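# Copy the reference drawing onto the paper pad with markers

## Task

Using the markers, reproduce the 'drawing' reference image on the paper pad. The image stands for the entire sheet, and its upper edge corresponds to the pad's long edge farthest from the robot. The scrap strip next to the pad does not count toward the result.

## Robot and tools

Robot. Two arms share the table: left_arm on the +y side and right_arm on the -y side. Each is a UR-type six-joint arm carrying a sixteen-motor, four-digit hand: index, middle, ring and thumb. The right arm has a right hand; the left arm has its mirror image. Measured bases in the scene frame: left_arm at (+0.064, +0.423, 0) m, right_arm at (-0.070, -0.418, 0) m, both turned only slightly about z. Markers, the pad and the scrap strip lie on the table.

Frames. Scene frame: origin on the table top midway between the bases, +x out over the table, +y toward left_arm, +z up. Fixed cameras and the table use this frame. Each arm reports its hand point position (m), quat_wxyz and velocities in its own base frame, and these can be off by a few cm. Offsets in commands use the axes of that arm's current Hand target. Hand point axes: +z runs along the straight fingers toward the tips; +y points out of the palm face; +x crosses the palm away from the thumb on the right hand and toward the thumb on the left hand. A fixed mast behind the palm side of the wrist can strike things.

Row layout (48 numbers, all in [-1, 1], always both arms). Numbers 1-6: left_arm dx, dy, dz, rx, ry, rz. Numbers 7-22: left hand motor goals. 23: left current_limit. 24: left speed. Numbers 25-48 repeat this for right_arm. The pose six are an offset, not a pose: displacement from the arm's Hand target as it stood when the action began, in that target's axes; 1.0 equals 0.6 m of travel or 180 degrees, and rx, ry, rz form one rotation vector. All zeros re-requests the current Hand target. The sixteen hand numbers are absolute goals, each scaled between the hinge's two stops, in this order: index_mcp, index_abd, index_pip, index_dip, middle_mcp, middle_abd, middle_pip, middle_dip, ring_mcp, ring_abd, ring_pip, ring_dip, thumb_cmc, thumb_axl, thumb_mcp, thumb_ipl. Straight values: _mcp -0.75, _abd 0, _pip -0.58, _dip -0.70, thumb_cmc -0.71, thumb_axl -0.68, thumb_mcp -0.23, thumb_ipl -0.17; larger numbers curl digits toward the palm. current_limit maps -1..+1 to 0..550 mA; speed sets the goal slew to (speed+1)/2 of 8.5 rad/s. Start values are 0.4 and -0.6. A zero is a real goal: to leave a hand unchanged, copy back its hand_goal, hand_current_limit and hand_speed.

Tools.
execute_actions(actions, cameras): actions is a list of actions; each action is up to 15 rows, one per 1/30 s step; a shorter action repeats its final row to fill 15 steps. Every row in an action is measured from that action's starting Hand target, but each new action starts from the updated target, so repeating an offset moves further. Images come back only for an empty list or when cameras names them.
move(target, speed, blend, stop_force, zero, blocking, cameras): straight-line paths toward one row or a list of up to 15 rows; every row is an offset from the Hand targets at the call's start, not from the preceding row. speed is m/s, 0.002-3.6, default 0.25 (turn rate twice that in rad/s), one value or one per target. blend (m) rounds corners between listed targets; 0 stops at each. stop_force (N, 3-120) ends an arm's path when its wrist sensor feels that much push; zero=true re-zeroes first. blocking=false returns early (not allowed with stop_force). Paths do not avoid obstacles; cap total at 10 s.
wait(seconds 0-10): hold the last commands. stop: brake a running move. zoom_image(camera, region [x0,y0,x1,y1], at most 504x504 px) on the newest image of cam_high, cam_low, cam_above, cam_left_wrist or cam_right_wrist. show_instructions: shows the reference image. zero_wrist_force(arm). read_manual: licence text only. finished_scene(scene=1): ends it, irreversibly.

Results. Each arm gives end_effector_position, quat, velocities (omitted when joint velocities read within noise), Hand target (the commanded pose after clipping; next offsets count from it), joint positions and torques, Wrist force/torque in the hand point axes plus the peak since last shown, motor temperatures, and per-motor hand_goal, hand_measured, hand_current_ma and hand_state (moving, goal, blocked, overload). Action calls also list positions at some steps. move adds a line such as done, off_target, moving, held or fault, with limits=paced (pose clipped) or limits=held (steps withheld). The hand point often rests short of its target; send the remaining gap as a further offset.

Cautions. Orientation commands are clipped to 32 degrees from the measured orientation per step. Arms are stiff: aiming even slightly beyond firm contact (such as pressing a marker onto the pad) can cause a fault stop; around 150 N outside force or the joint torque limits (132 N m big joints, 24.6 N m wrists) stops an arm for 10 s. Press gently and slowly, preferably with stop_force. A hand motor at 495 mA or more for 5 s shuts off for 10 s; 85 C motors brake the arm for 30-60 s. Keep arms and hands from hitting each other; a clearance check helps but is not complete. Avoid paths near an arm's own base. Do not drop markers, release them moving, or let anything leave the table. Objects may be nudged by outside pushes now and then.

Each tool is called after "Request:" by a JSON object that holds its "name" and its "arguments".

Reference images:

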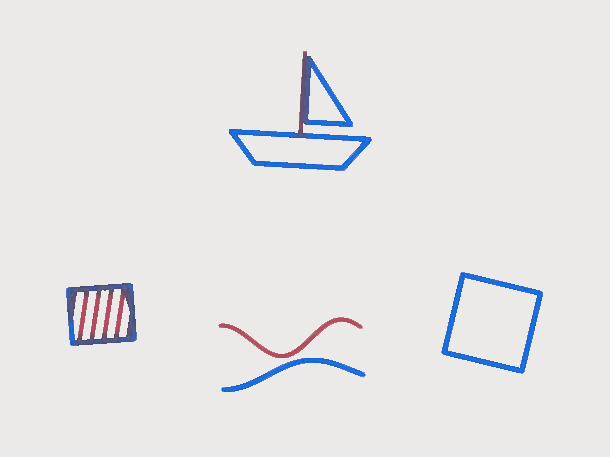

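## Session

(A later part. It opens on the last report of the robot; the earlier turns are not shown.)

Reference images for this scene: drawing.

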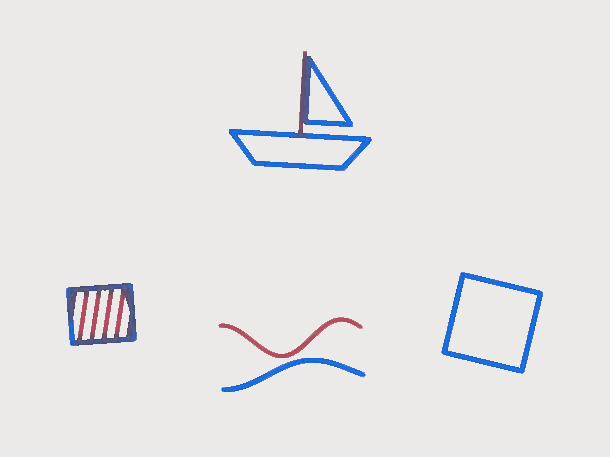

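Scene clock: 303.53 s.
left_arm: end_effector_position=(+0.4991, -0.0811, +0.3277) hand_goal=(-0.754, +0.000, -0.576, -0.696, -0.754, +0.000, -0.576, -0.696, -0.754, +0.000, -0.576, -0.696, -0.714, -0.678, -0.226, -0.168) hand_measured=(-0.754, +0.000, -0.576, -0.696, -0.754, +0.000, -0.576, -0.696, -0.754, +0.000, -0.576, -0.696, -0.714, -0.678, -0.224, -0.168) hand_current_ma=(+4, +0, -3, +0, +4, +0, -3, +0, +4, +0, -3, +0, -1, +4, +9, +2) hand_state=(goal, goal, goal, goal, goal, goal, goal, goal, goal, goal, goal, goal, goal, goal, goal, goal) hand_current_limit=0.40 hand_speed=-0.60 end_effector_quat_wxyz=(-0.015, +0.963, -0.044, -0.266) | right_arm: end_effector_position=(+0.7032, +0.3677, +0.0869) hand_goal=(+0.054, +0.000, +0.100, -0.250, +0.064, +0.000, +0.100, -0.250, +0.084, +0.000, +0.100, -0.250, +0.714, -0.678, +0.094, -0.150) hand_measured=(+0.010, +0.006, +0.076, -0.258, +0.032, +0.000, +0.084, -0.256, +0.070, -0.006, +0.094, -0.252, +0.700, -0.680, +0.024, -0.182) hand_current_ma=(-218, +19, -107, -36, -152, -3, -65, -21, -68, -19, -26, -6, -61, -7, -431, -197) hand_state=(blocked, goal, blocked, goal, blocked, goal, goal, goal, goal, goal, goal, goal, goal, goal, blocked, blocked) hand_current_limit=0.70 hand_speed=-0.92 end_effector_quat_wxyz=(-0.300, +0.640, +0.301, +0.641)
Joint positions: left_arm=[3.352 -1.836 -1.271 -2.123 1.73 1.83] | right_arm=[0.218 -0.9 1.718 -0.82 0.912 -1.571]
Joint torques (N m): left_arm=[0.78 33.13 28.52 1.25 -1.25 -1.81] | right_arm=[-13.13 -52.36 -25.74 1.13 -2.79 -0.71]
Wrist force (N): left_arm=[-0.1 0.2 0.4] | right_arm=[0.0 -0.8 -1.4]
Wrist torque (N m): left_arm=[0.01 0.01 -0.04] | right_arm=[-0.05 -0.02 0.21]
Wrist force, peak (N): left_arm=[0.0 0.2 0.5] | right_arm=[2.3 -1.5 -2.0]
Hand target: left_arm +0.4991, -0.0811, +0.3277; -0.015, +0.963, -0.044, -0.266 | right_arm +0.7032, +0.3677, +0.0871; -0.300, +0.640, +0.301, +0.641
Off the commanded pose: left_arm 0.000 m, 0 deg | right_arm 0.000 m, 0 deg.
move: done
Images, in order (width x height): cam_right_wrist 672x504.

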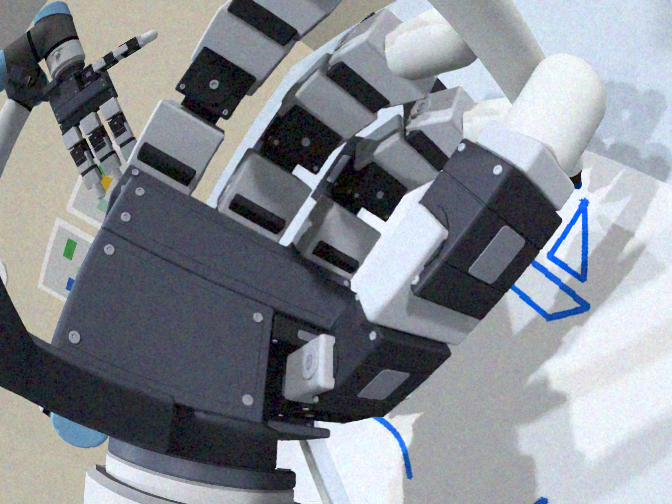

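Request:
{"name": "move", "arguments": {"target": [0,0,0,0,0,0,-0.754,0,-0.576,-0.696,-0.754,0,-0.576,-0.696,-0.754,0,-0.576,-0.696,-0.714,-0.678,-0.226,-0.168,0.4,-0.6,-0.0102,-0.26991,0.07223,0,0,0,0.055,0,0.10,-0.25,0.065,0,0.10,-0.25,0.085,0,0.10,-0.25,0.714,-0.678,0.095,-0.15,0.7,-0.92], "speed": 0.15, "cameras": ["cam_above"]}}

Request:
{"name": "move", "arguments": {"target": [0,0,0,0,0,0,-0.754,0,-0.576,-0.696,-0.754,0,-0.576,-0.696,-0.754,0,-0.576,-0.696,-0.714,-0.678,-0.226,-0.168,0.4,-0.6,-0.019,0,0,0,0,0,0.055,0,0.10,-0.25,0.065,0,0.10,-0.25,0.085,0,0.10,-0.25,0.714,-0.678,0.095,-0.15,0.7,-0.92], "speed": 0.01, "stop_force": 3}}

Request:
{"name": "move", "arguments": {"target": [[0,0,0,0,0,0,-0.754,0,-0.576,-0.696,-0.754,0,-0.576,-0.696,-0.754,0,-0.576,-0.696,-0.714,-0.678,-0.226,-0.168,0.4,-0.6,-0.0002,0.03092,-0.04361,0,0,0,0.055,0,0.10,-0.25,0.065,0,0.10,-0.25,0.085,0,0.10,-0.25,0.714,-0.678,0.095,-0.15,0.7,-0.92],
[0,0,0,0,0,0,-0.754,0,-0.576,-0.696,-0.754,0,-0.576,-0.696,-0.754,0,-0.576,-0.696,-0.714,-0.678,-0.226,-0.168,0.4,-0.6,-0.0003,-0.00645,-0.06881,0,0,0,0.055,0,0.10,-0.25,0.065,0,0.10,-0.25,0.085,0,0.10,-0.25,0.714,-0.678,0.095,-0.15,0.7,-0.92],
[0,0,0,0,0,0,-0.754,0,-0.576,-0.696,-0.754,0,-0.576,-0.696,-0.754,0,-0.576,-0.696,-0.714,-0.678,-0.226,-0.168,0.4,-0.6,-0.0001,-0.03623,-0.02549,0,0,0,0.055,0,0.10,-0.25,0.065,0,0.10,-0.25,0.085,0,0.10,-0.25,0.714,-0.678,0.095,-0.15,0.7,-0.92],
[0,0,0,0,0,0,-0.754,0,-0.576,-0.696,-0.754,0,-0.576,-0.696,-0.754,0,-0.576,-0.696,-0.714,-0.678,-0.226,-0.168,0.4,-0.6,0,0,0,0,0,0,0.055,0,0.10,-0.25,0.065,0,0.10,-0.25,0.085,0,0.10,-0.25,0.714,-0.678,0.095,-0.15,0.7,-0.92],
[0,0,0,0,0,0,-0.754,0,-0.576,-0.696,-0.754,0,-0.576,-0.696,-0.754,0,-0.576,-0.696,-0.714,-0.678,-0.226,-0.168,0.4,-0.6,0.03,0,0,0,0,0,0.055,0,0.10,-0.25,0.065,0,0.10,-0.25,0.085,0,0.10,-0.25,0.714,-0.678,0.095,-0.15,0.7,-0.92]], "speed": 0.045, "cameras": ["cam_right_wrist"]}}

Scene clock: 307.40 s.
left_arm: end_effector_position=(+0.4991, -0.0811, +0.3277) hand_goal=(-0.754, +0.000, -0.576, -0.696, -0.754, +0.000, -0.576, -0.696, -0.754, +0.000, -0.576, -0.696, -0.714, -0.678, -0.226, -0.168) hand_measured=(-0.754, +0.000, -0.576, -0.696, -0.754, +0.000, -0.576, -0.696, -0.754, +0.000, -0.576, -0.696, -0.714, -0.678, -0.224, -0.168) hand_current_ma=(+4, +0, -3, +0, +4, +0, -3, +0, +4, +0, -3, +0, -1, +4, +9, +2) hand_state=(goal, goal, goal, goal, goal, goal, goal, goal, goal, goal, goal, goal, goal, goal, goal, goal) hand_current_limit=0.40 hand_speed=-0.60 end_effector_quat_wxyz=(-0.015, +0.963, -0.044, -0.266) | right_arm: end_effector_position=(+0.6064, +0.5043, +0.0808) hand_goal=(+0.054, +0.000, +0.100, -0.250, +0.064, +0.000, +0.100, -0.250, +0.084, +0.000, +0.100, -0.250, +0.714, -0.678, +0.094, -0.150) hand_measured=(+0.010, +0.006, +0.076, -0.258, +0.032, +0.000, +0.084, -0.256, +0.070, -0.006, +0.094, -0.252, +0.700, -0.680, +0.024, -0.182) hand_current_ma=(-218, +18, -107, -36, -152, -3, -65, -21, -68, -20, -26, -6, -62, -7, -431, -197) hand_state=(blocked, goal, blocked, goal, blocked, goal, goal, goal, goal, goal, goal, goal, goal, goal, blocked, blocked) hand_current_limit=0.70 hand_speed=-0.92 end_effector_quat_wxyz=(-0.300, +0.640, +0.301, +0.641)
Joint positions: left_arm=[3.352 -1.836 -1.271 -2.123 1.73 1.83] | right_arm=[0.524 -0.889 1.719 -0.832 1.218 -1.571]
Joint torques (N m): left_arm=[0.38 33.16 28.61 1.3 -1.19 -2.04] | right_arm=[13.04 -27.71 -24.93 0.79 2.87 -1.8]
Wrist force (N): left_arm=[0.2 0.0 0.1] | right_arm=[-0.2 -0.8 -1.5]
Wrist torque (N m): left_arm=[0.01 -0.03 -0.01] | right_arm=[-0.03 -0.01 0.21]
Wrist force, peak (N): left_arm=[-0.1 0.1 0.6] | right_arm=[0.0 -1.9 -1.0]
Hand target: left_arm +0.4991, -0.0811, +0.3277; -0.015, +0.963, -0.044, -0.266 | right_arm +0.6063, +0.5045, +0.0808; -0.300, +0.640, +0.301, +0.641
Off the commanded pose: left_arm 0.000 m, 0 deg | right_arm 0.000 m, 0 deg.
move: done
Images, in order (width x height): cam_above 896x504.

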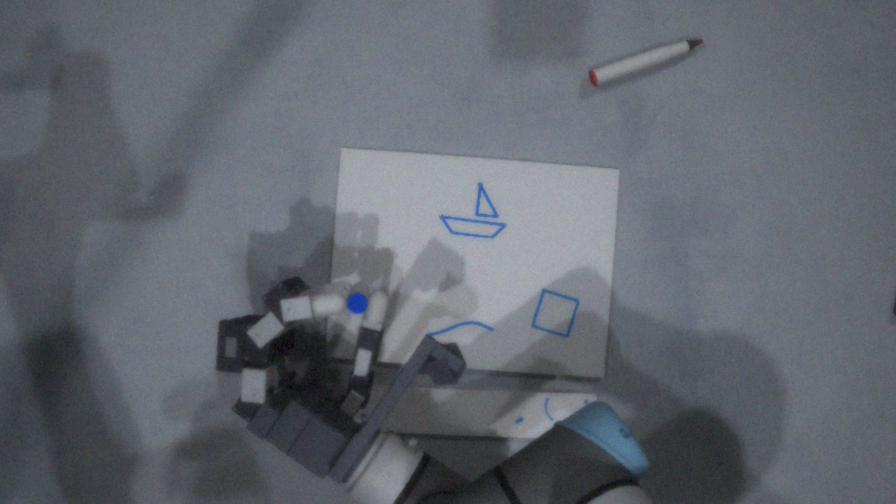

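Scene clock: 309.53 s.
left_arm: end_effector_position=(+0.4991, -0.0811, +0.3277) hand_goal=(-0.754, +0.000, -0.576, -0.696, -0.754, +0.000, -0.576, -0.696, -0.754, +0.000, -0.576, -0.696, -0.714, -0.678, -0.226, -0.168) hand_measured=(-0.754, +0.000, -0.576, -0.696, -0.754, +0.000, -0.576, -0.696, -0.754, +0.000, -0.576, -0.696, -0.714, -0.678, -0.224, -0.168) hand_current_ma=(+4, +0, -3, +0, +4, +0, -3, +0, +4, +0, -3, +0, -1, +4, +9, +2) hand_state=(goal, goal, goal, goal, goal, goal, goal, goal, goal, goal, goal, goal, goal, goal, goal, goal) hand_current_limit=0.40 hand_speed=-0.60 end_effector_quat_wxyz=(-0.015, +0.963, -0.044, -0.266) | right_arm: end_effector_position=(+0.6063, +0.5045, +0.0722) hand_goal=(+0.054, +0.000, +0.100, -0.250, +0.064, +0.000, +0.100, -0.250, +0.084, +0.000, +0.100, -0.250, +0.714, -0.678, +0.094, -0.150) hand_measured=(+0.010, +0.008, +0.076, -0.258, +0.032, +0.004, +0.084, -0.256, +0.070, -0.002, +0.094, -0.252, +0.702, -0.680, +0.024, -0.182) hand_current_ma=(-218, +31, -107, -36, -152, +11, -65, -21, -68, -8, -26, -6, -55, -7, -431, -197) hand_state=(blocked, goal, blocked, goal, blocked, goal, goal, goal, goal, goal, goal, goal, goal, goal, blocked, blocked) hand_current_limit=0.70 hand_speed=-0.92 end_effector_quat_wxyz=(-0.300, +0.640, +0.301, +0.641)
Joint positions: left_arm=[3.352 -1.836 -1.271 -2.123 1.73 1.83] | right_arm=[0.525 -0.873 1.721 -0.849 1.218 -1.571]
Joint torques (N m): left_arm=[0.51 33.17 28.94 1.43 -1.09 -1.95] | right_arm=[12.58 -51.15 -18.78 1.19 2.77 -0.27]
Wrist force (N): left_arm=[0.0 0.0 0.3] | right_arm=[1.4 -1.1 -1.6]
Wrist torque (N m): left_arm=[0.00 -0.01 -0.03] | right_arm=[-0.07 -0.07 0.15]
Wrist force, peak (N): left_arm=[0.3 0.2 0.4] | right_arm=[3.8 -0.9 -1.6]
Hand target: left_arm +0.4991, -0.0811, +0.3277; -0.015, +0.963, -0.044, -0.266 | right_arm +0.6063, +0.5045, +0.0722; -0.300, +0.640, +0.301, +0.641 (not the last commanded pose)
Off the commanded pose: left_arm 0.000 m, 0 deg | right_arm 0.003 m, 0 deg.
move: contact (right_arm)

Scene clock: 314.50 s.
left_arm: end_effector_position=(+0.4991, -0.0811, +0.3277) hand_goal=(-0.754, +0.000, -0.576, -0.696, -0.754, +0.000, -0.576, -0.696, -0.754, +0.000, -0.576, -0.696, -0.714, -0.678, -0.226, -0.168) hand_measured=(-0.754, +0.000, -0.576, -0.696, -0.754, +0.000, -0.576, -0.696, -0.754, +0.000, -0.576, -0.696, -0.714, -0.678, -0.224, -0.168) hand_current_ma=(+4, +0, -3, +0, +4, +0, -3, +0, +4, +0, -3, +0, -1, +4, +9, +2) hand_state=(goal, goal, goal, goal, goal, goal, goal, goal, goal, goal, goal, goal, goal, goal, goal, goal) hand_current_limit=0.40 hand_speed=-0.60 end_effector_quat_wxyz=(-0.015, +0.963, -0.044, -0.266) | right_arm: end_effector_position=(+0.6063, +0.5045, +0.0900) hand_goal=(+0.054, +0.000, +0.100, -0.250, +0.064, +0.000, +0.100, -0.250, +0.084, +0.000, +0.100, -0.250, +0.714, -0.678, +0.094, -0.150) hand_measured=(+0.010, +0.006, +0.076, -0.260, +0.032, +0.000, +0.084, -0.256, +0.070, -0.006, +0.094, -0.252, +0.700, -0.680, +0.024, -0.182) hand_current_ma=(-218, +19, -107, -40, -152, -2, -65, -21, -66, -20, -24, -6, -62, -7, -431, -197) hand_state=(blocked, goal, blocked, goal, blocked, goal, goal, goal, goal, goal, goal, goal, goal, goal, blocked, blocked) hand_current_limit=0.70 hand_speed=-0.92 end_effector_quat_wxyz=(-0.300, +0.640, +0.301, +0.641)
Joint positions: left_arm=[3.352 -1.836 -1.271 -2.123 1.73 1.83] | right_arm=[0.525 -0.905 1.717 -0.813 1.218 -1.571]
Joint torques (N m): left_arm=[0.15 32.78 27.67 1.34 -1.29 -2.04] | right_arm=[-14.27 -50.9 -25.32 0.91 -2.68 -0.57]
Wrist force (N): left_arm=[-0.2 0.2 0.3] | right_arm=[0.1 -0.8 -1.3]
Wrist torque (N m): left_arm=[0.02 0.03 -0.06] | right_arm=[-0.04 -0.05 0.23]
Wrist force, peak (N): left_arm=[-0.2 0.0 0.5] | right_arm=[2.0 -1.7 -2.0]
Hand target: left_arm +0.4991, -0.0811, +0.3277; -0.015, +0.963, -0.044, -0.266 | right_arm +0.6063, +0.5045, +0.0902; -0.300, +0.640, +0.301, +0.641
Off the commanded pose: left_arm 0.000 m, 0 deg | right_arm 0.000 m, 0 deg.
move: done
Images, in order (width x height): cam_right_wrist 672x504.

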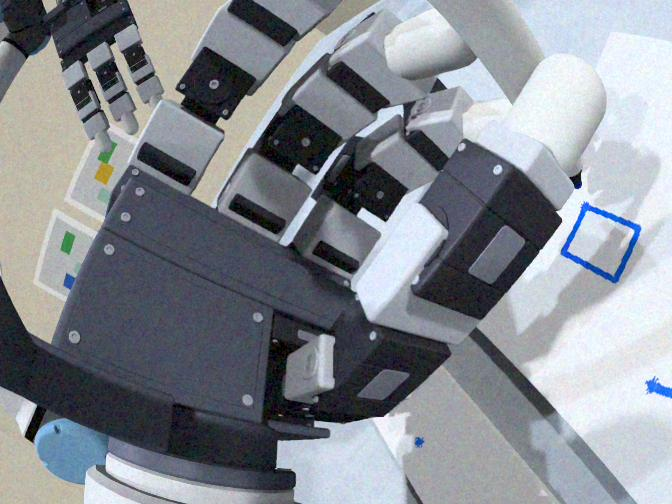

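Request:
{"name": "move", "arguments": {"target": [[0,0,0,0,0,0,-0.754,0,-0.576,-0.696,-0.754,0,-0.576,-0.696,-0.754,0,-0.576,-0.696,-0.714,-0.678,-0.226,-0.168,0.4,-0.6,0.06,0,0,0,0,0,0.055,0,0.10,-0.25,0.065,0,0.10,-0.25,0.085,0,0.10,-0.25,0.714,-0.678,0.095,-0.15,0.7,-0.92],
[0,0,0,0,0,0,-0.754,0,-0.576,-0.696,-0.754,0,-0.576,-0.696,-0.754,0,-0.576,-0.696,-0.714,-0.678,-0.226,-0.168,0.4,-0.6,0.1333,-0.2634,-0.2210,0,0,0.5,0.055,0,0.10,-0.25,0.065,0,0.10,-0.25,0.085,0,0.10,-0.25,0.714,-0.678,0.095,-0.15,0.7,-0.92]], "speed": [0.15,0.3], "cameras": ["cam_above","cam_high","cam_right_wrist"]}}

Scene clock: 328.23 s.
left_arm: end_effector_position=(+0.4991, -0.0811, +0.3277) hand_goal=(-0.754, +0.000, -0.576, -0.696, -0.754, +0.000, -0.576, -0.696, -0.754, +0.000, -0.576, -0.696, -0.714, -0.678, -0.226, -0.168) hand_measured=(-0.754, +0.000, -0.576, -0.696, -0.754, +0.000, -0.576, -0.696, -0.754, +0.000, -0.576, -0.696, -0.714, -0.678, -0.224, -0.168) hand_current_ma=(+4, +0, -3, +0, +4, +0, -3, +0, +4, +0, -3, +0, -1, +4, +9, +2) hand_state=(goal, goal, goal, goal, goal, goal, goal, goal, goal, goal, goal, goal, goal, goal, goal, goal) hand_current_limit=0.40 hand_speed=-0.60 end_effector_quat_wxyz=(-0.015, +0.963, -0.044, -0.266) | right_arm: end_effector_position=(+0.3999, +0.5035, +0.1698) hand_goal=(+0.054, +0.000, +0.100, -0.250, +0.064, +0.000, +0.100, -0.250, +0.084, +0.000, +0.100, -0.250, +0.714, -0.678, +0.094, -0.150) hand_measured=(+0.010, +0.006, +0.076, -0.260, +0.032, +0.000, +0.084, -0.256, +0.070, -0.006, +0.094, -0.252, +0.700, -0.680, +0.024, -0.182) hand_current_ma=(-218, +18, -107, -40, -151, -3, -65, -21, -66, -20, -24, -6, -62, -7, -431, -197) hand_state=(blocked, goal, blocked, goal, blocked, goal, goal, goal, goal, goal, goal, goal, goal, goal, blocked, blocked) hand_current_limit=0.70 hand_speed=-0.92 end_effector_quat_wxyz=(+0.665, -0.665, +0.240, -0.241)
Joint positions: left_arm=[3.352 -1.836 -1.271 -2.123 1.73 1.83] | right_arm=[0.529 -1.402 2.02 -0.619 1.222 -0.001]
Joint torques (N m): left_arm=[0.66 32.09 28.3 1.38 -1.3 -2.19] | right_arm=[-13.74 -36.66 -8.23 -4.48 -2.68 1.24]
Wrist force (N): left_arm=[-0.2 0.0 0.3] | right_arm=[-0.4 0.0 -1.5]
Wrist torque (N m): left_arm=[-0.01 0.03 -0.04] | right_arm=[-0.03 0.19 0.07]
Wrist force, peak (N): left_arm=[-0.2 0.3 0.4] | right_arm=[-0.3 0.0 -1.9]
Hand target: left_arm +0.4991, -0.0811, +0.3277; -0.015, +0.963, -0.044, -0.266 | right_arm +0.3999, +0.5035, +0.1698; +0.665, -0.665, +0.240, -0.241
Off the commanded pose: left_arm 0.000 m, 0 deg | right_arm 0.000 m, 0 deg.
move: done
Images, in order (width x height): cam_high 896x504, cam_above 896x504, cam_right_wrist 672x504.

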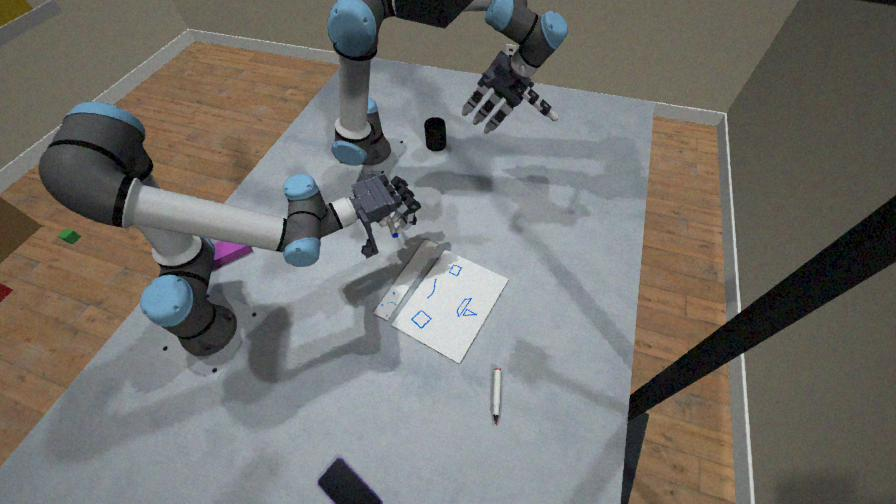

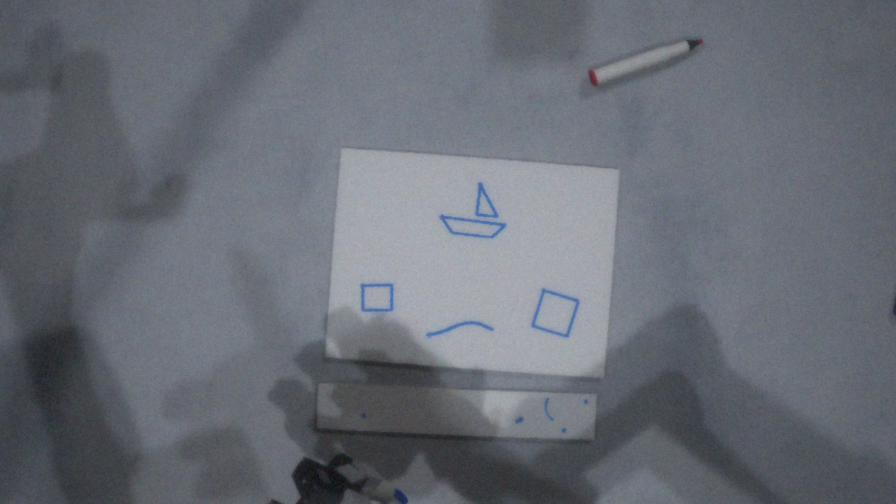

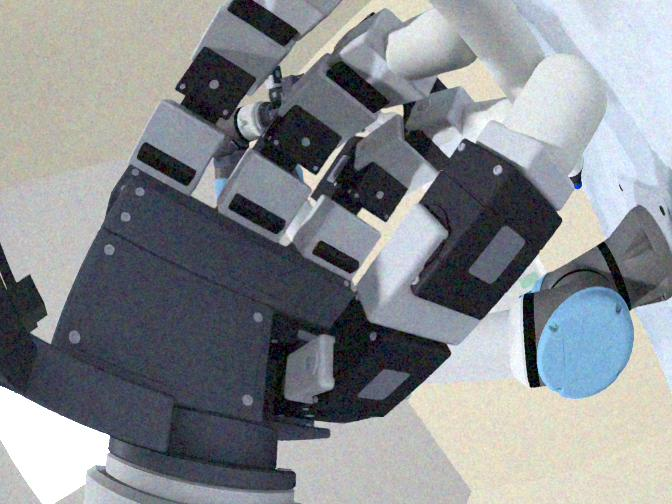

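Request:
{"name": "zoom_image", "arguments": {"camera": "cam_above", "region": [320, 140, 630, 385]}}

Scaled by 1.626 from the camera's 896x504 image, which has a finer 1280x720 frame.

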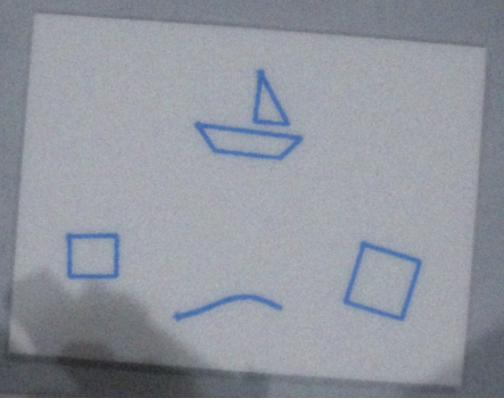

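Request:
{"name": "move", "arguments": {"target": [0,0,0,0,0,0,-0.754,0,-0.576,-0.696,-0.754,0,-0.576,-0.696,-0.754,0,-0.576,-0.696,-0.714,-0.678,-0.226,-0.168,0.4,-0.6,-0.0131,0.1917,-0.0622,-0.1222,0,0,0.055,0,0.10,-0.25,0.065,0,0.10,-0.25,0.085,0,0.10,-0.25,0.714,-0.678,0.095,-0.15,0.7,-0.92], "speed": 0.15}}

Request:
{"name": "move", "arguments": {"target": [0,0,0,0,0,0,-0.754,0,-0.576,-0.696,-0.754,0,-0.576,-0.696,-0.754,0,-0.576,-0.696,-0.714,-0.678,-0.226,-0.168,0.4,-0.6,0,0.04636,0.01873,0,0,0,0.055,0,0.10,-0.25,0.065,0,0.10,-0.25,0.085,0,0.10,-0.25,0.714,-0.678,0.095,-0.15,0.7,-0.92], "speed": 0.012, "stop_force": 3, "cameras": ["cam_high","cam_right_wrist"]}}

Scene clock: 332.83 s.
left_arm: end_effector_position=(+0.4991, -0.0811, +0.3277) hand_goal=(-0.754, +0.000, -0.576, -0.696, -0.754, +0.000, -0.576, -0.696, -0.754, +0.000, -0.576, -0.696, -0.714, -0.678, -0.226, -0.168) hand_measured=(-0.754, +0.000, -0.576, -0.696, -0.754, +0.000, -0.576, -0.696, -0.754, +0.000, -0.576, -0.696, -0.714, -0.678, -0.224, -0.168) hand_current_ma=(+4, +0, -3, +0, +4, +0, -3, +0, +4, +0, -3, +0, -1, +4, +9, +2) hand_state=(goal, goal, goal, goal, goal, goal, goal, goal, goal, goal, goal, goal, goal, goal, goal, goal) hand_current_limit=0.40 hand_speed=-0.60 end_effector_quat_wxyz=(-0.015, +0.963, -0.044, -0.266) | right_arm: end_effector_position=(+0.3702, +0.4799, +0.0549) hand_goal=(+0.054, +0.000, +0.100, -0.250, +0.064, +0.000, +0.100, -0.250, +0.084, +0.000, +0.100, -0.250, +0.714, -0.678, +0.094, -0.150) hand_measured=(+0.010, +0.006, +0.076, -0.260, +0.032, +0.000, +0.084, -0.256, +0.070, -0.006, +0.094, -0.252, +0.700, -0.680, +0.024, -0.182) hand_current_ma=(-218, +18, -107, -40, -151, -3, -65, -21, -66, -20, -24, -6, -62, -7, -431, -197) hand_state=(blocked, goal, blocked, goal, blocked, goal, goal, goal, goal, goal, goal, goal, goal, goal, blocked, blocked) hand_current_limit=0.70 hand_speed=-0.92 end_effector_quat_wxyz=(-0.526, +0.779, -0.281, +0.191)
Joint positions: left_arm=[3.352 -1.836 -1.271 -2.123 1.73 1.83] | right_arm=[0.557 -1.232 1.93 -0.297 1.274 -0.124]
Joint torques (N m): left_arm=[-0.13 32.7 28.41 1.32 -1.17 -2.27] | right_arm=[12.64 -16.97 -25.56 2.41 2.63 -1.35]
Wrist force (N): left_arm=[0.0 0.0 0.2] | right_arm=[-0.3 0.0 -0.8]
Wrist torque (N m): left_arm=[0.00 -0.01 -0.02] | right_arm=[0.05 0.13 0.17]
Wrist force, peak (N): left_arm=[-0.2 0.3 0.5] | right_arm=[-0.3 -0.1 -1.7]
Hand target: left_arm +0.4991, -0.0811, +0.3277; -0.015, +0.963, -0.044, -0.266 | right_arm +0.3702, +0.4799, +0.0548; -0.526, +0.779, -0.281, +0.191
Off the commanded pose: left_arm 0.000 m, 0 deg | right_arm 0.000 m, 0 deg.
move: done

Scene clock: 335.73 s.
left_arm: end_effector_position=(+0.4991, -0.0811, +0.3277) hand_goal=(-0.754, +0.000, -0.576, -0.696, -0.754, +0.000, -0.576, -0.696, -0.754, +0.000, -0.576, -0.696, -0.714, -0.678, -0.226, -0.168) hand_measured=(-0.754, +0.000, -0.576, -0.696, -0.754, +0.000, -0.576, -0.696, -0.754, +0.000, -0.576, -0.696, -0.714, -0.678, -0.224, -0.168) hand_current_ma=(+4, +0, -3, +0, +4, +0, -3, +0, +4, +0, -3, +0, -1, +4, +9, +2) hand_state=(goal, goal, goal, goal, goal, goal, goal, goal, goal, goal, goal, goal, goal, goal, goal, goal) hand_current_limit=0.40 hand_speed=-0.60 end_effector_quat_wxyz=(-0.015, +0.963, -0.044, -0.266) | right_arm: end_effector_position=(+0.3702, +0.4799, +0.0354) hand_goal=(+0.054, +0.000, +0.100, -0.250, +0.064, +0.000, +0.100, -0.250, +0.084, +0.000, +0.100, -0.250, +0.714, -0.678, +0.094, -0.150) hand_measured=(+0.010, +0.006, +0.084, -0.252, +0.032, +0.000, +0.086, -0.252, +0.068, -0.004, +0.090, -0.254, +0.700, -0.680, +0.024, -0.184) hand_current_ma=(-218, +18, -65, -11, -151, -3, -65, -9, -72, -14, -44, -13, -58, -7, -431, -204) hand_state=(blocked, goal, goal, goal, blocked, goal, goal, goal, goal, goal, goal, goal, goal, goal, blocked, blocked) hand_current_limit=0.70 hand_speed=-0.92 end_effector_quat_wxyz=(-0.526, +0.779, -0.281, +0.191)
Joint positions: left_arm=[3.352 -1.836 -1.271 -2.123 1.73 1.83] | right_arm=[0.557 -1.199 1.947 -0.347 1.274 -0.124]
Joint torques (N m): left_arm=[0.19 31.99 28.19 1.39 -1.22 -2.18] | right_arm=[7.36 -41.46 -25.61 2.18 1.35 -1.32]
Wrist force (N): left_arm=[0.0 0.1 0.2] | right_arm=[-0.1 -0.3 -0.9]
Wrist torque (N m): left_arm=[0.00 0.00 -0.03] | right_arm=[0.01 0.09 0.20]
Wrist force, peak (N): left_arm=[-0.3 0.2 0.4] | right_arm=[0.6 -3.7 -1.4]
Hand target: left_arm +0.4991, -0.0811, +0.3277; -0.015, +0.963, -0.044, -0.266 | right_arm +0.3702, +0.4799, +0.0354; -0.526, +0.779, -0.281, +0.191 (not the last commanded pose)
Off the commanded pose: left_arm 0.000 m, 0 deg | right_arm 0.011 m, 0 deg.
move: contact (right_arm)
Images, in order (width x height): cam_high 896x504, cam_right_wrist 672x504.

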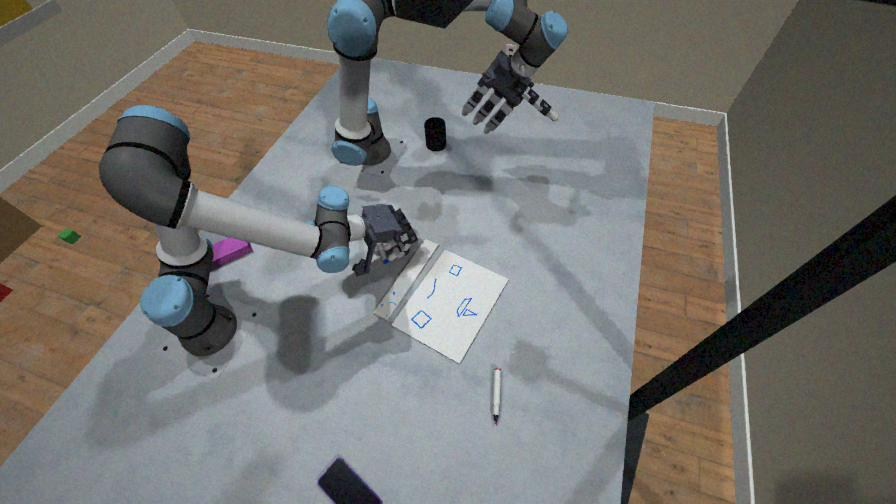

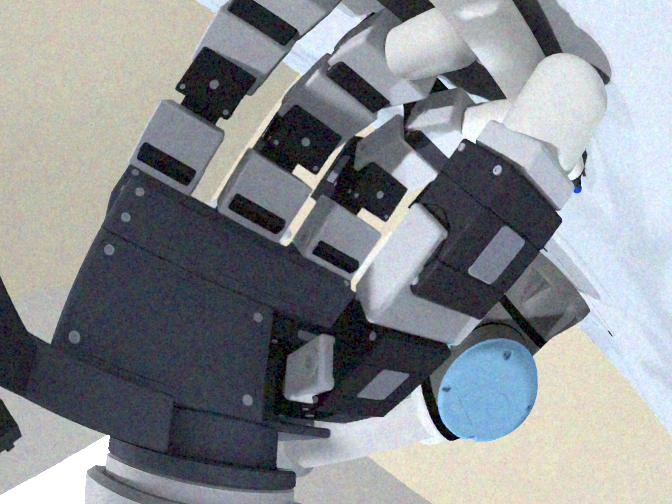

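Request:
{"name": "move", "arguments": {"target": [[0,0,0,0,0,0,-0.754,0,-0.576,-0.696,-0.754,0,-0.576,-0.696,-0.754,0,-0.576,-0.696,-0.714,-0.678,-0.226,-0.168,0.4,-0.6,0,0,0,0,0,0,-0.02,0,0.10,-0.26,-0.02,0,0.10,-0.26,-0.01,0,0.10,-0.26,0.714,-0.678,0.0,-0.168,0.4,-0.85],
[0,0,0,0,0,0,-0.754,0,-0.576,-0.696,-0.754,0,-0.576,-0.696,-0.754,0,-0.576,-0.696,-0.714,-0.678,-0.226,-0.168,0.4,-0.6,0,-0.00773,-0.00312,0,0,0,-0.0685,0,0.12,-0.262,-0.0685,0,0.12,-0.262,-0.0685,0,0.12,-0.262,0.714,-0.678,-0.03,-0.168,0.4,-0.8],
[0,0,0,0,0,0,-0.754,0,-0.576,-0.696,-0.754,0,-0.576,-0.696,-0.754,0,-0.576,-0.696,-0.714,-0.678,-0.226,-0.168,0.4,-0.6,0,-0.05,-0.0202,0,0,0,-0.342,0,0.27,-0.262,-0.342,0,0.27,-0.262,-0.342,0,0.27,-0.262,0.714,-0.678,-0.112,-0.168,0.4,-0.6]], "speed": [0.03,0.03,0.08], "cameras": ["cam_high","cam_right_wrist"]}}

Scene clock: 340.30 s.
left_arm: end_effector_position=(+0.4991, -0.0811, +0.3277) hand_goal=(-0.754, +0.000, -0.576, -0.696, -0.754, +0.000, -0.576, -0.696, -0.754, +0.000, -0.576, -0.696, -0.714, -0.678, -0.226, -0.168) hand_measured=(-0.754, +0.000, -0.576, -0.696, -0.754, +0.000, -0.576, -0.696, -0.754, +0.000, -0.576, -0.696, -0.714, -0.678, -0.224, -0.168) hand_current_ma=(+4, +0, -3, +0, +4, +0, -3, +0, +4, +0, -3, +0, -1, +4, +9, +2) hand_state=(goal, goal, goal, goal, goal, goal, goal, goal, goal, goal, goal, goal, goal, goal, goal, goal) hand_current_limit=0.40 hand_speed=-0.60 end_effector_quat_wxyz=(-0.015, +0.963, -0.044, -0.266) | right_arm: end_effector_position=(+0.3701, +0.4799, +0.0678) hand_goal=(-0.342, +0.000, +0.270, -0.262, -0.342, +0.000, +0.270, -0.262, -0.342, +0.000, +0.270, -0.262, +0.714, -0.678, -0.112, -0.168) hand_measured=(-0.332, +0.002, +0.266, -0.260, -0.332, +0.000, +0.266, -0.260, -0.330, -0.002, +0.266, -0.260, +0.710, -0.680, -0.108, -0.170) hand_current_ma=(+48, +10, -18, +9, +44, -3, -19, +8, +55, -10, -19, +9, -20, -7, +21, -11) hand_state=(goal, goal, goal, goal, goal, goal, goal, goal, goal, goal, goal, goal, goal, goal, goal, goal) hand_current_limit=0.40 hand_speed=-0.60 end_effector_quat_wxyz=(-0.526, +0.779, -0.281, +0.191)
Joint positions: left_arm=[3.352 -1.836 -1.271 -2.123 1.73 1.83] | right_arm=[0.557 -1.252 1.917 -0.264 1.275 -0.124]
Joint torques (N m): left_arm=[0.32 31.93 28.22 1.16 -1.28 -2.25] | right_arm=[-7.09 -40.67 -26.8 2.31 -1.31 -1.36]
Wrist force (N): left_arm=[0.0 -0.1 0.3] | right_arm=[-0.3 -0.3 -1.1]
Wrist torque (N m): left_arm=[-0.02 0.00 -0.03] | right_arm=[-0.02 0.14 0.16]
Wrist force, peak (N): left_arm=[0.4 -0.1 0.4] | right_arm=[-0.2 -0.4 -1.3]
Hand target: left_arm +0.4991, -0.0811, +0.3277; -0.015, +0.963, -0.044, -0.266 | right_arm +0.3702, +0.4799, +0.0678; -0.526, +0.779, -0.281, +0.191
Off the commanded pose: left_arm 0.000 m, 0 deg | right_arm 0.000 m, 0 deg.
move: done
Images, in order (width x height): cam_high 896x504, cam_right_wrist 672x504.

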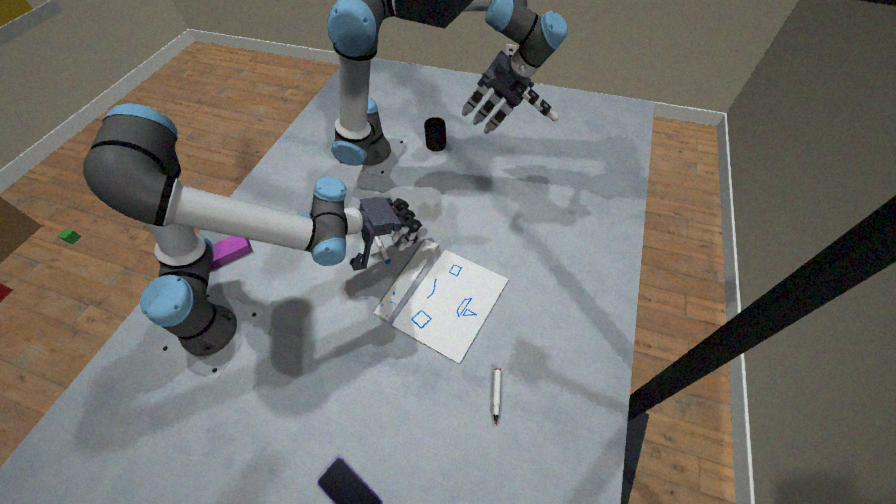

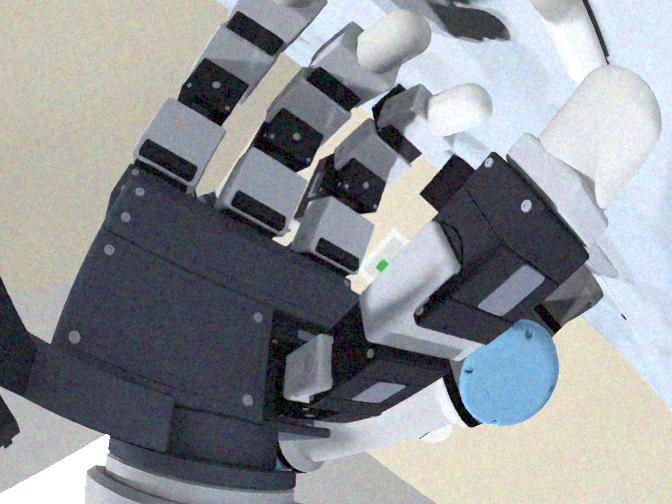

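Request:
{"name": "move", "arguments": {"target": [[0,0,0,0,0,0,-0.754,0,-0.576,-0.696,-0.754,0,-0.576,-0.696,-0.754,0,-0.576,-0.696,-0.714,-0.678,-0.226,-0.168,0.4,-0.6,0,-0.1854,-0.0749,0,0,0,-0.342,0,0.27,-0.262,-0.342,0,0.27,-0.262,-0.342,0,0.27,-0.262,0.714,-0.678,-0.112,-0.168,0.4,-0.6],
[0,0,0,0,0,0,-0.754,0,-0.576,-0.696,-0.754,0,-0.576,-0.696,-0.754,0,-0.576,-0.696,-0.714,-0.678,-0.226,-0.168,0.4,-0.6,0.9917,-0.1195,0.1091,0,0.1777,0.0718,-0.342,0,0.27,-0.262,-0.342,0,0.27,-0.262,-0.342,0,0.27,-0.262,0.714,-0.678,-0.112,-0.168,0.4,-0.6]], "speed": 0.3, "blend": [0.03,0], "cameras": ["cam_above","cam_high","cam_right_wrist"]}}

Scene clock: 346.27 s.
left_arm: end_effector_position=(+0.4991, -0.0811, +0.3277) hand_goal=(-0.754, +0.000, -0.576, -0.696, -0.754, +0.000, -0.576, -0.696, -0.754, +0.000, -0.576, -0.696, -0.714, -0.678, -0.226, -0.168) hand_measured=(-0.754, +0.000, -0.576, -0.696, -0.754, +0.000, -0.576, -0.696, -0.754, +0.000, -0.576, -0.696, -0.714, -0.678, -0.224, -0.168) hand_current_ma=(+4, +0, -3, +0, +4, +0, -3, +0, +4, +0, -3, +0, -1, +4, +9, +2) hand_state=(goal, goal, goal, goal, goal, goal, goal, goal, goal, goal, goal, goal, goal, goal, goal, goal) hand_current_limit=0.40 hand_speed=-0.60 end_effector_quat_wxyz=(-0.015, +0.963, -0.044, -0.266) | right_arm: end_effector_position=(+0.8836, +0.1669, +0.1105) hand_goal=(-0.342, +0.000, +0.270, -0.262, -0.342, +0.000, +0.270, -0.262, -0.342, +0.000, +0.270, -0.262, +0.714, -0.678, -0.112, -0.168) hand_measured=(-0.332, +0.002, +0.266, -0.260, -0.332, +0.000, +0.266, -0.260, -0.330, -0.002, +0.266, -0.260, +0.710, -0.680, -0.108, -0.170) hand_current_ma=(+47, +9, -17, +9, +43, -3, -18, +8, +55, -10, -17, +9, -14, -7, +21, -11) hand_state=(goal, goal, goal, goal, goal, goal, goal, goal, goal, goal, goal, goal, goal, goal, goal, goal) hand_current_limit=0.40 hand_speed=-0.60 end_effector_quat_wxyz=(-0.446, +0.661, -0.500, +0.338)
Joint positions: left_arm=[3.352 -1.836 -1.271 -2.123 1.73 1.83] | right_arm=[-0.053 -0.574 0.642 0.334 1.267 -0.126]
Joint torques (N m): left_arm=[0.12 32.02 27.81 1.3 -1.15 -2.23] | right_arm=[-13.9 -41.06 -31 2.13 2.53 -1.48]
Wrist force (N): left_arm=[-0.3 0.0 0.0] | right_arm=[0.0 0.0 -1.1]
Wrist torque (N m): left_arm=[0.02 0.03 -0.05] | right_arm=[0.02 0.10 0.20]
Wrist force, peak (N): left_arm=[-0.1 0.0 0.5] | right_arm=[-1.2 -1.4 -1.8]
Hand target: left_arm +0.4991, -0.0811, +0.3277; -0.015, +0.963, -0.044, -0.266 | right_arm +0.8837, +0.1669, +0.1105; -0.446, +0.661, -0.500, +0.338
Off the commanded pose: left_arm 0.000 m, 0 deg | right_arm 0.000 m, 0 deg.
move: done
Images, in order (width x height): cam_high 896x504, cam_above 896x504, cam_right_wrist 672x504.

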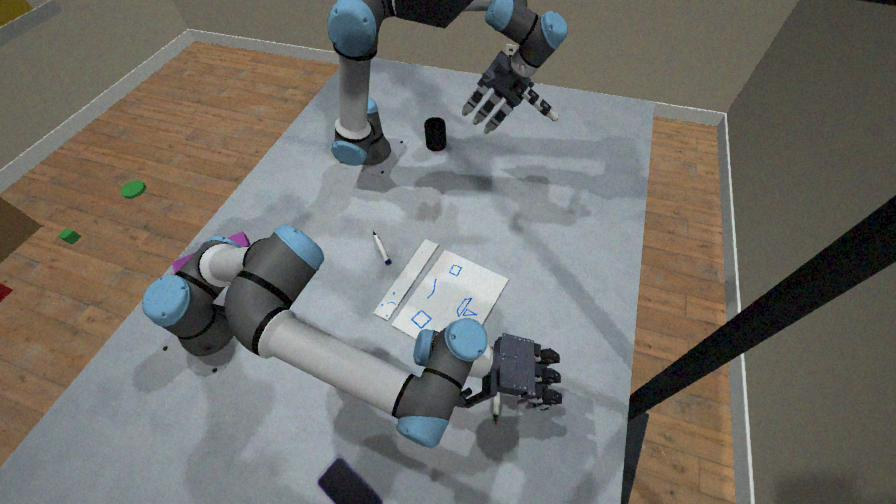

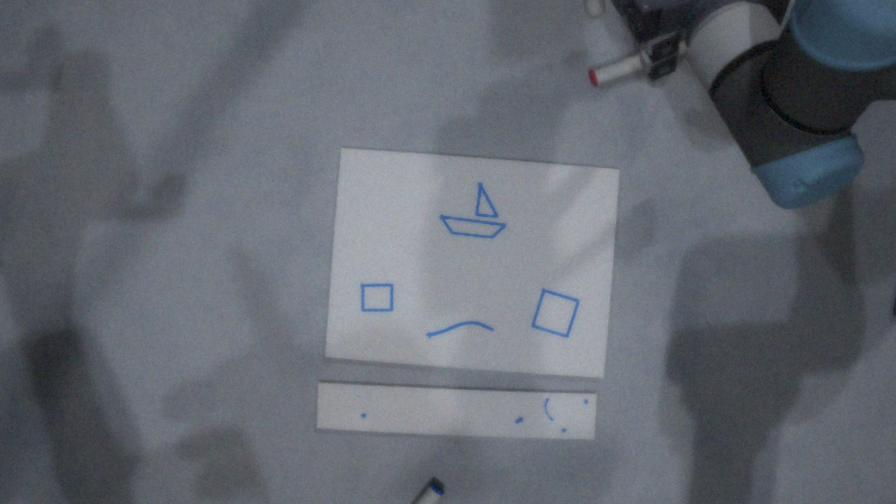

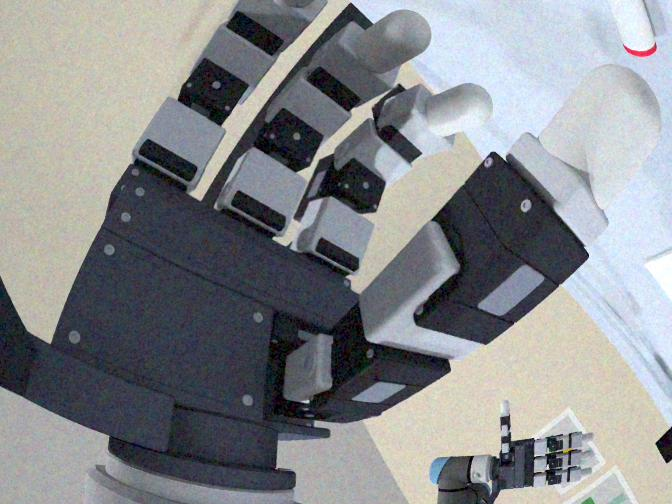

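Request:
{"name": "zoom_image", "arguments": {"camera": "cam_high", "region": [430, 310, 600, 450]}}

Request:
{"name": "zoom_image", "arguments": {"camera": "cam_above", "region": [560, 0, 740, 110]}}

Scaled by 2.965 from the camera's 896x504 image, which has a finer 1280x720 frame.

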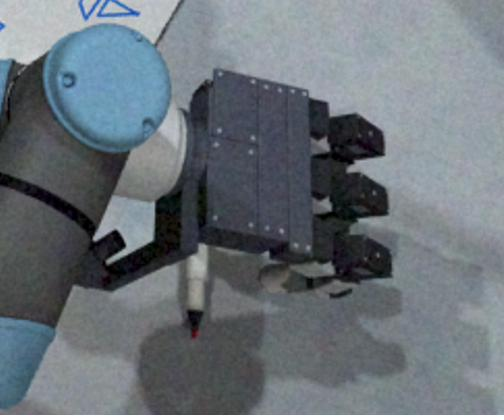

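Scaled by 2.800 from the camera's 896x504 image, which has a finer 1280x720 frame.

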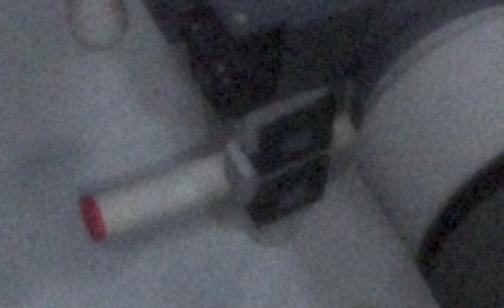

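Request:
{"name": "move", "arguments": {"target": [0,0,0,0,0,0,-0.754,0,-0.576,-0.696,-0.754,0,-0.576,-0.696,-0.754,0,-0.576,-0.696,-0.714,-0.678,-0.226,-0.168,0.4,-0.6,0,0.1094,0.0406,0,0,0,-0.342,0,0.27,-0.262,-0.342,0,0.27,-0.262,-0.342,0,0.27,-0.262,0.714,-0.678,-0.112,-0.168,0.4,-0.6], "speed": 0.06, "stop_force": 5, "cameras": ["cam_above","cam_high","cam_right_wrist"]}}

Request:
{"name": "zoom_image", "arguments": {"camera": "cam_high", "region": [430, 310, 600, 450]}}

Scene clock: 350.70 s.
left_arm: end_effector_position=(+0.4991, -0.0811, +0.3277) hand_goal=(-0.754, +0.000, -0.576, -0.696, -0.754, +0.000, -0.576, -0.696, -0.754, +0.000, -0.576, -0.696, -0.714, -0.678, -0.226, -0.168) hand_measured=(-0.754, +0.000, -0.576, -0.696, -0.754, +0.000, -0.576, -0.696, -0.754, +0.000, -0.576, -0.696, -0.714, -0.678, -0.224, -0.168) hand_current_ma=(+4, +0, -3, +0, +4, +0, -3, +0, +4, +0, -3, +0, -1, +4, +9, +2) hand_state=(goal, goal, goal, goal, goal, goal, goal, goal, goal, goal, goal, goal, goal, goal, goal, goal) hand_current_limit=0.40 hand_speed=-0.60 end_effector_quat_wxyz=(-0.015, +0.963, -0.044, -0.266) | right_arm: end_effector_position=(+0.8818, +0.1664, +0.0405) hand_goal=(-0.342, +0.000, +0.270, -0.262, -0.342, +0.000, +0.270, -0.262, -0.342, +0.000, +0.270, -0.262, +0.714, -0.678, -0.112, -0.168) hand_measured=(-0.332, +0.002, +0.266, -0.260, -0.332, +0.000, +0.266, -0.260, -0.330, -0.002, +0.266, -0.260, +0.710, -0.680, -0.108, -0.170) hand_current_ma=(+47, +9, -17, +9, +43, -3, -18, +8, +54, -10, -17, +9, -14, -7, +20, -11) hand_state=(goal, goal, goal, goal, goal, goal, goal, goal, goal, goal, goal, goal, goal, goal, goal, goal) hand_current_limit=0.40 hand_speed=-0.60 end_effector_quat_wxyz=(-0.446, +0.661, -0.500, +0.338)
Joint positions: left_arm=[3.352 -1.836 -1.271 -2.123 1.73 1.83] | right_arm=[-0.054 -0.544 0.764 0.182 1.267 -0.127]
Joint torques (N m): left_arm=[-0.52 31.61 29.06 1.28 -1.15 -2.39] | right_arm=[-13.15 -42.01 -10.52 -3.47 -2.81 0.53]
Wrist force (N): left_arm=[0.0 0.1 0.2] | right_arm=[-0.1 -0.2 -1.1]
Wrist torque (N m): left_arm=[0.00 0.00 -0.03] | right_arm=[0.01 0.11 0.20]
Wrist force, peak (N): left_arm=[0.3 0.1 0.5] | right_arm=[0.0 -0.1 -1.4]
Hand target: left_arm +0.4991, -0.0811, +0.3277; -0.015, +0.963, -0.044, -0.266 | right_arm +0.8818, +0.1664, +0.0405; -0.446, +0.661, -0.500, +0.338
Off the commanded pose: left_arm 0.000 m, 0 deg | right_arm 0.000 m, 0 deg.
move: done
Images, in order (width x height): cam_high 896x504, cam_above 896x504, cam_right_wrist 672x504.

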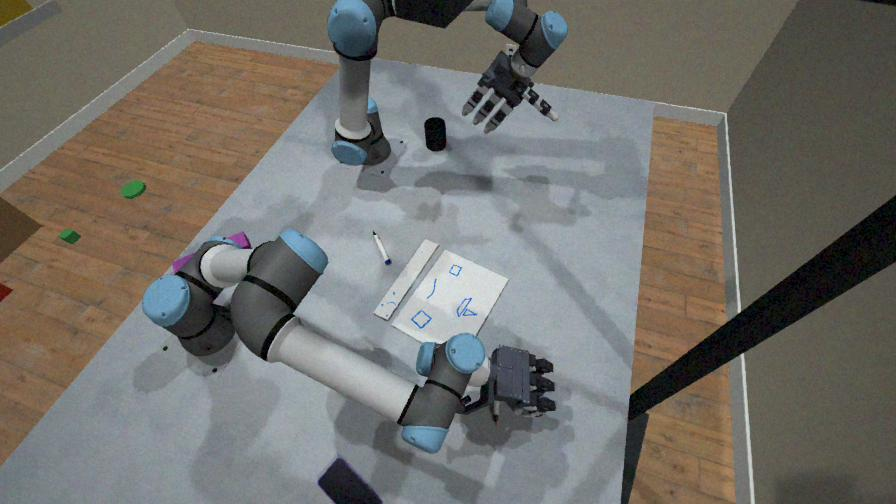

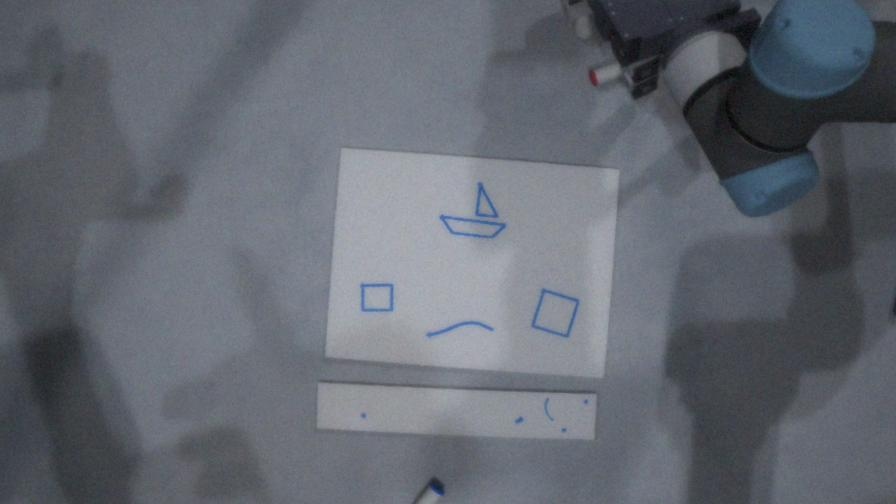

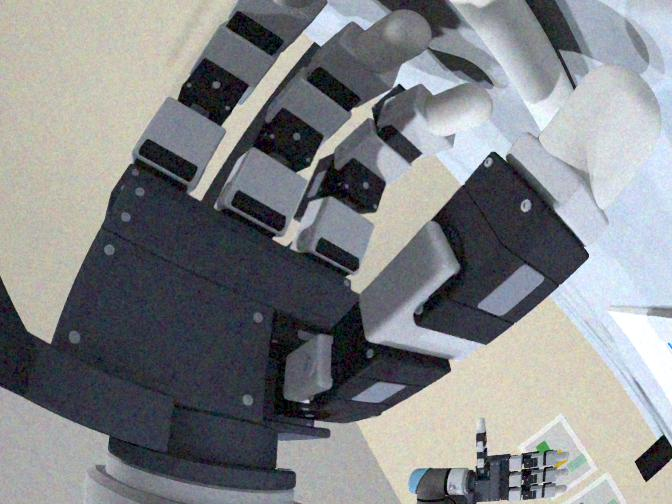

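Scaled by 2.965 from the camera's 896x504 image, which has a finer 1280x720 frame.

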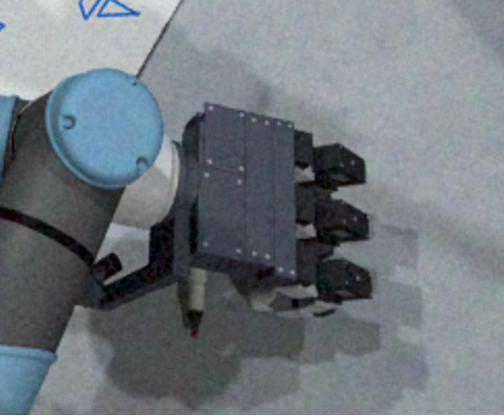

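Request:
{"name": "move", "arguments": {"target": [[0,0,0,0,0,0,-0.754,0,-0.576,-0.696,-0.754,0,-0.576,-0.696,-0.754,0,-0.576,-0.696,-0.714,-0.678,-0.226,-0.168,0.4,-0.6,0,0,0,0,0,0,-0.0685,0,0.12,-0.262,-0.0685,0,0.12,-0.262,-0.0685,0,0.12,-0.262,0.714,-0.678,-0.01,-0.168,0.0,-0.85],
[0,0,0,0,0,0,-0.754,0,-0.576,-0.696,-0.754,0,-0.576,-0.696,-0.754,0,-0.576,-0.696,-0.714,-0.678,-0.226,-0.168,0.4,-0.6,0,0.0085,0.0034,0,0,0,0.03,0,0.09,-0.262,0.03,0,0.09,-0.262,0.03,0,0.09,-0.262,0.714,-0.678,0.05,-0.168,0.0,-0.9]], "speed": 0.03, "cameras": ["cam_high","cam_right_wrist"]}}

Request:
{"name": "zoom_image", "arguments": {"camera": "cam_high", "region": [430, 310, 600, 450]}}

Scene clock: 353.60 s.
left_arm: end_effector_position=(+0.4991, -0.0811, +0.3277) hand_goal=(-0.754, +0.000, -0.576, -0.696, -0.754, +0.000, -0.576, -0.696, -0.754, +0.000, -0.576, -0.696, -0.714, -0.678, -0.226, -0.168) hand_measured=(-0.754, +0.000, -0.576, -0.696, -0.754, +0.000, -0.576, -0.696, -0.754, +0.000, -0.576, -0.696, -0.714, -0.678, -0.224, -0.168) hand_current_ma=(+4, +0, -3, +0, +4, +0, -3, +0, +4, +0, -3, +0, -1, +4, +9, +2) hand_state=(goal, goal, goal, goal, goal, goal, goal, goal, goal, goal, goal, goal, goal, goal, goal, goal) hand_current_limit=0.40 hand_speed=-0.60 end_effector_quat_wxyz=(-0.015, +0.963, -0.044, -0.266) | right_arm: end_effector_position=(+0.8818, +0.1664, +0.0350) hand_goal=(+0.030, +0.000, +0.090, -0.262, +0.030, +0.000, +0.090, -0.262, +0.030, +0.000, +0.090, -0.262, +0.714, -0.678, +0.050, -0.168) hand_measured=(+0.004, +0.002, +0.084, -0.262, +0.006, +0.000, +0.084, -0.262, +0.022, -0.002, +0.088, -0.262, +0.712, -0.680, +0.024, -0.180) hand_current_ma=(-121, +7, -24, -2, -111, -3, -22, +1, -40, -10, -6, +3, -11, -6, -146, -69) hand_state=(blocked, goal, goal, goal, blocked, goal, goal, goal, goal, goal, goal, goal, goal, goal, blocked, goal) hand_current_limit=0.00 hand_speed=-0.90 end_effector_quat_wxyz=(-0.446, +0.661, -0.500, +0.338)
Joint positions: left_arm=[3.352 -1.836 -1.271 -2.123 1.73 1.83] | right_arm=[-0.054 -0.54 0.77 0.171 1.267 -0.127]
Joint torques (N m): left_arm=[0.64 31.93 29.02 1.22 -1.14 -2.29] | right_arm=[-13.53 -43.55 -10.33 -2.89 -2.7 -0.17]
Wrist force (N): left_arm=[-0.1 0.2 0.1] | right_arm=[0.0 0.0 -1.3]
Wrist torque (N m): left_arm=[0.04 0.00 -0.04] | right_arm=[0.09 0.10 0.21]
Wrist force, peak (N): left_arm=[0.1 -0.1 0.5] | right_arm=[0.2 -6.6 -0.9]
Hand target: left_arm +0.4991, -0.0811, +0.3277; -0.015, +0.963, -0.044, -0.266 | right_arm +0.8818, +0.1664, +0.0350; -0.446, +0.661, -0.500, +0.338
Off the commanded pose: left_arm 0.000 m, 0 deg | right_arm 0.000 m, 0 deg.
move: done
Images, in order (width x height): cam_high 896x504, cam_right_wrist 672x504.

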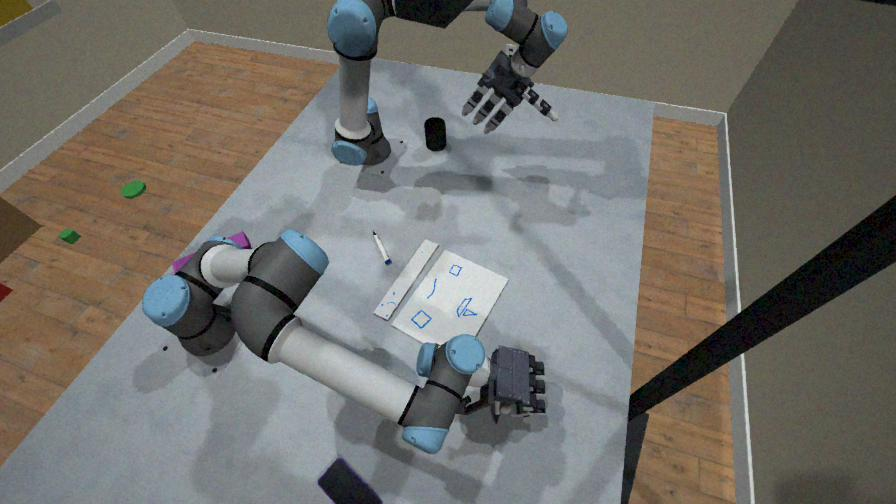

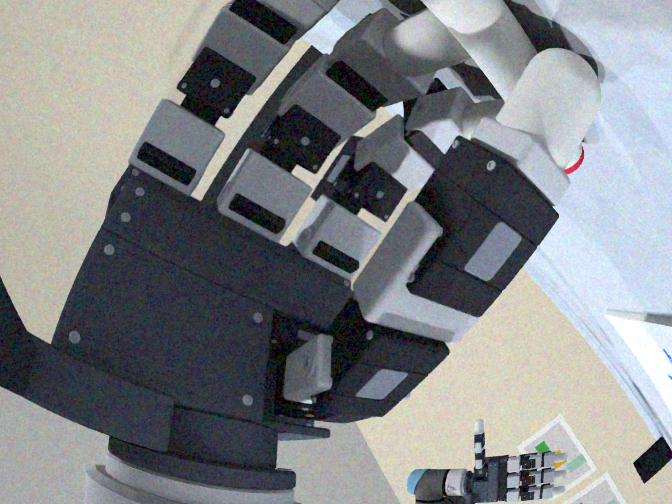

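Scaled by 2.965 from the camera's 896x504 image, which has a finer 1280x720 frame.

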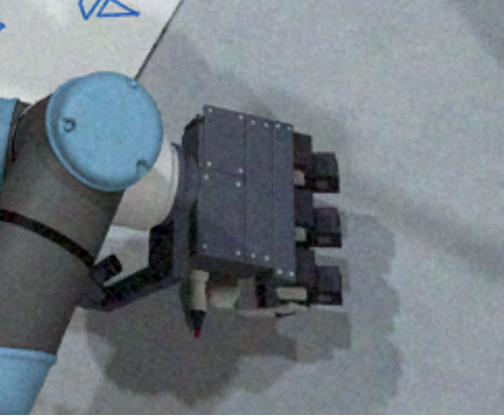

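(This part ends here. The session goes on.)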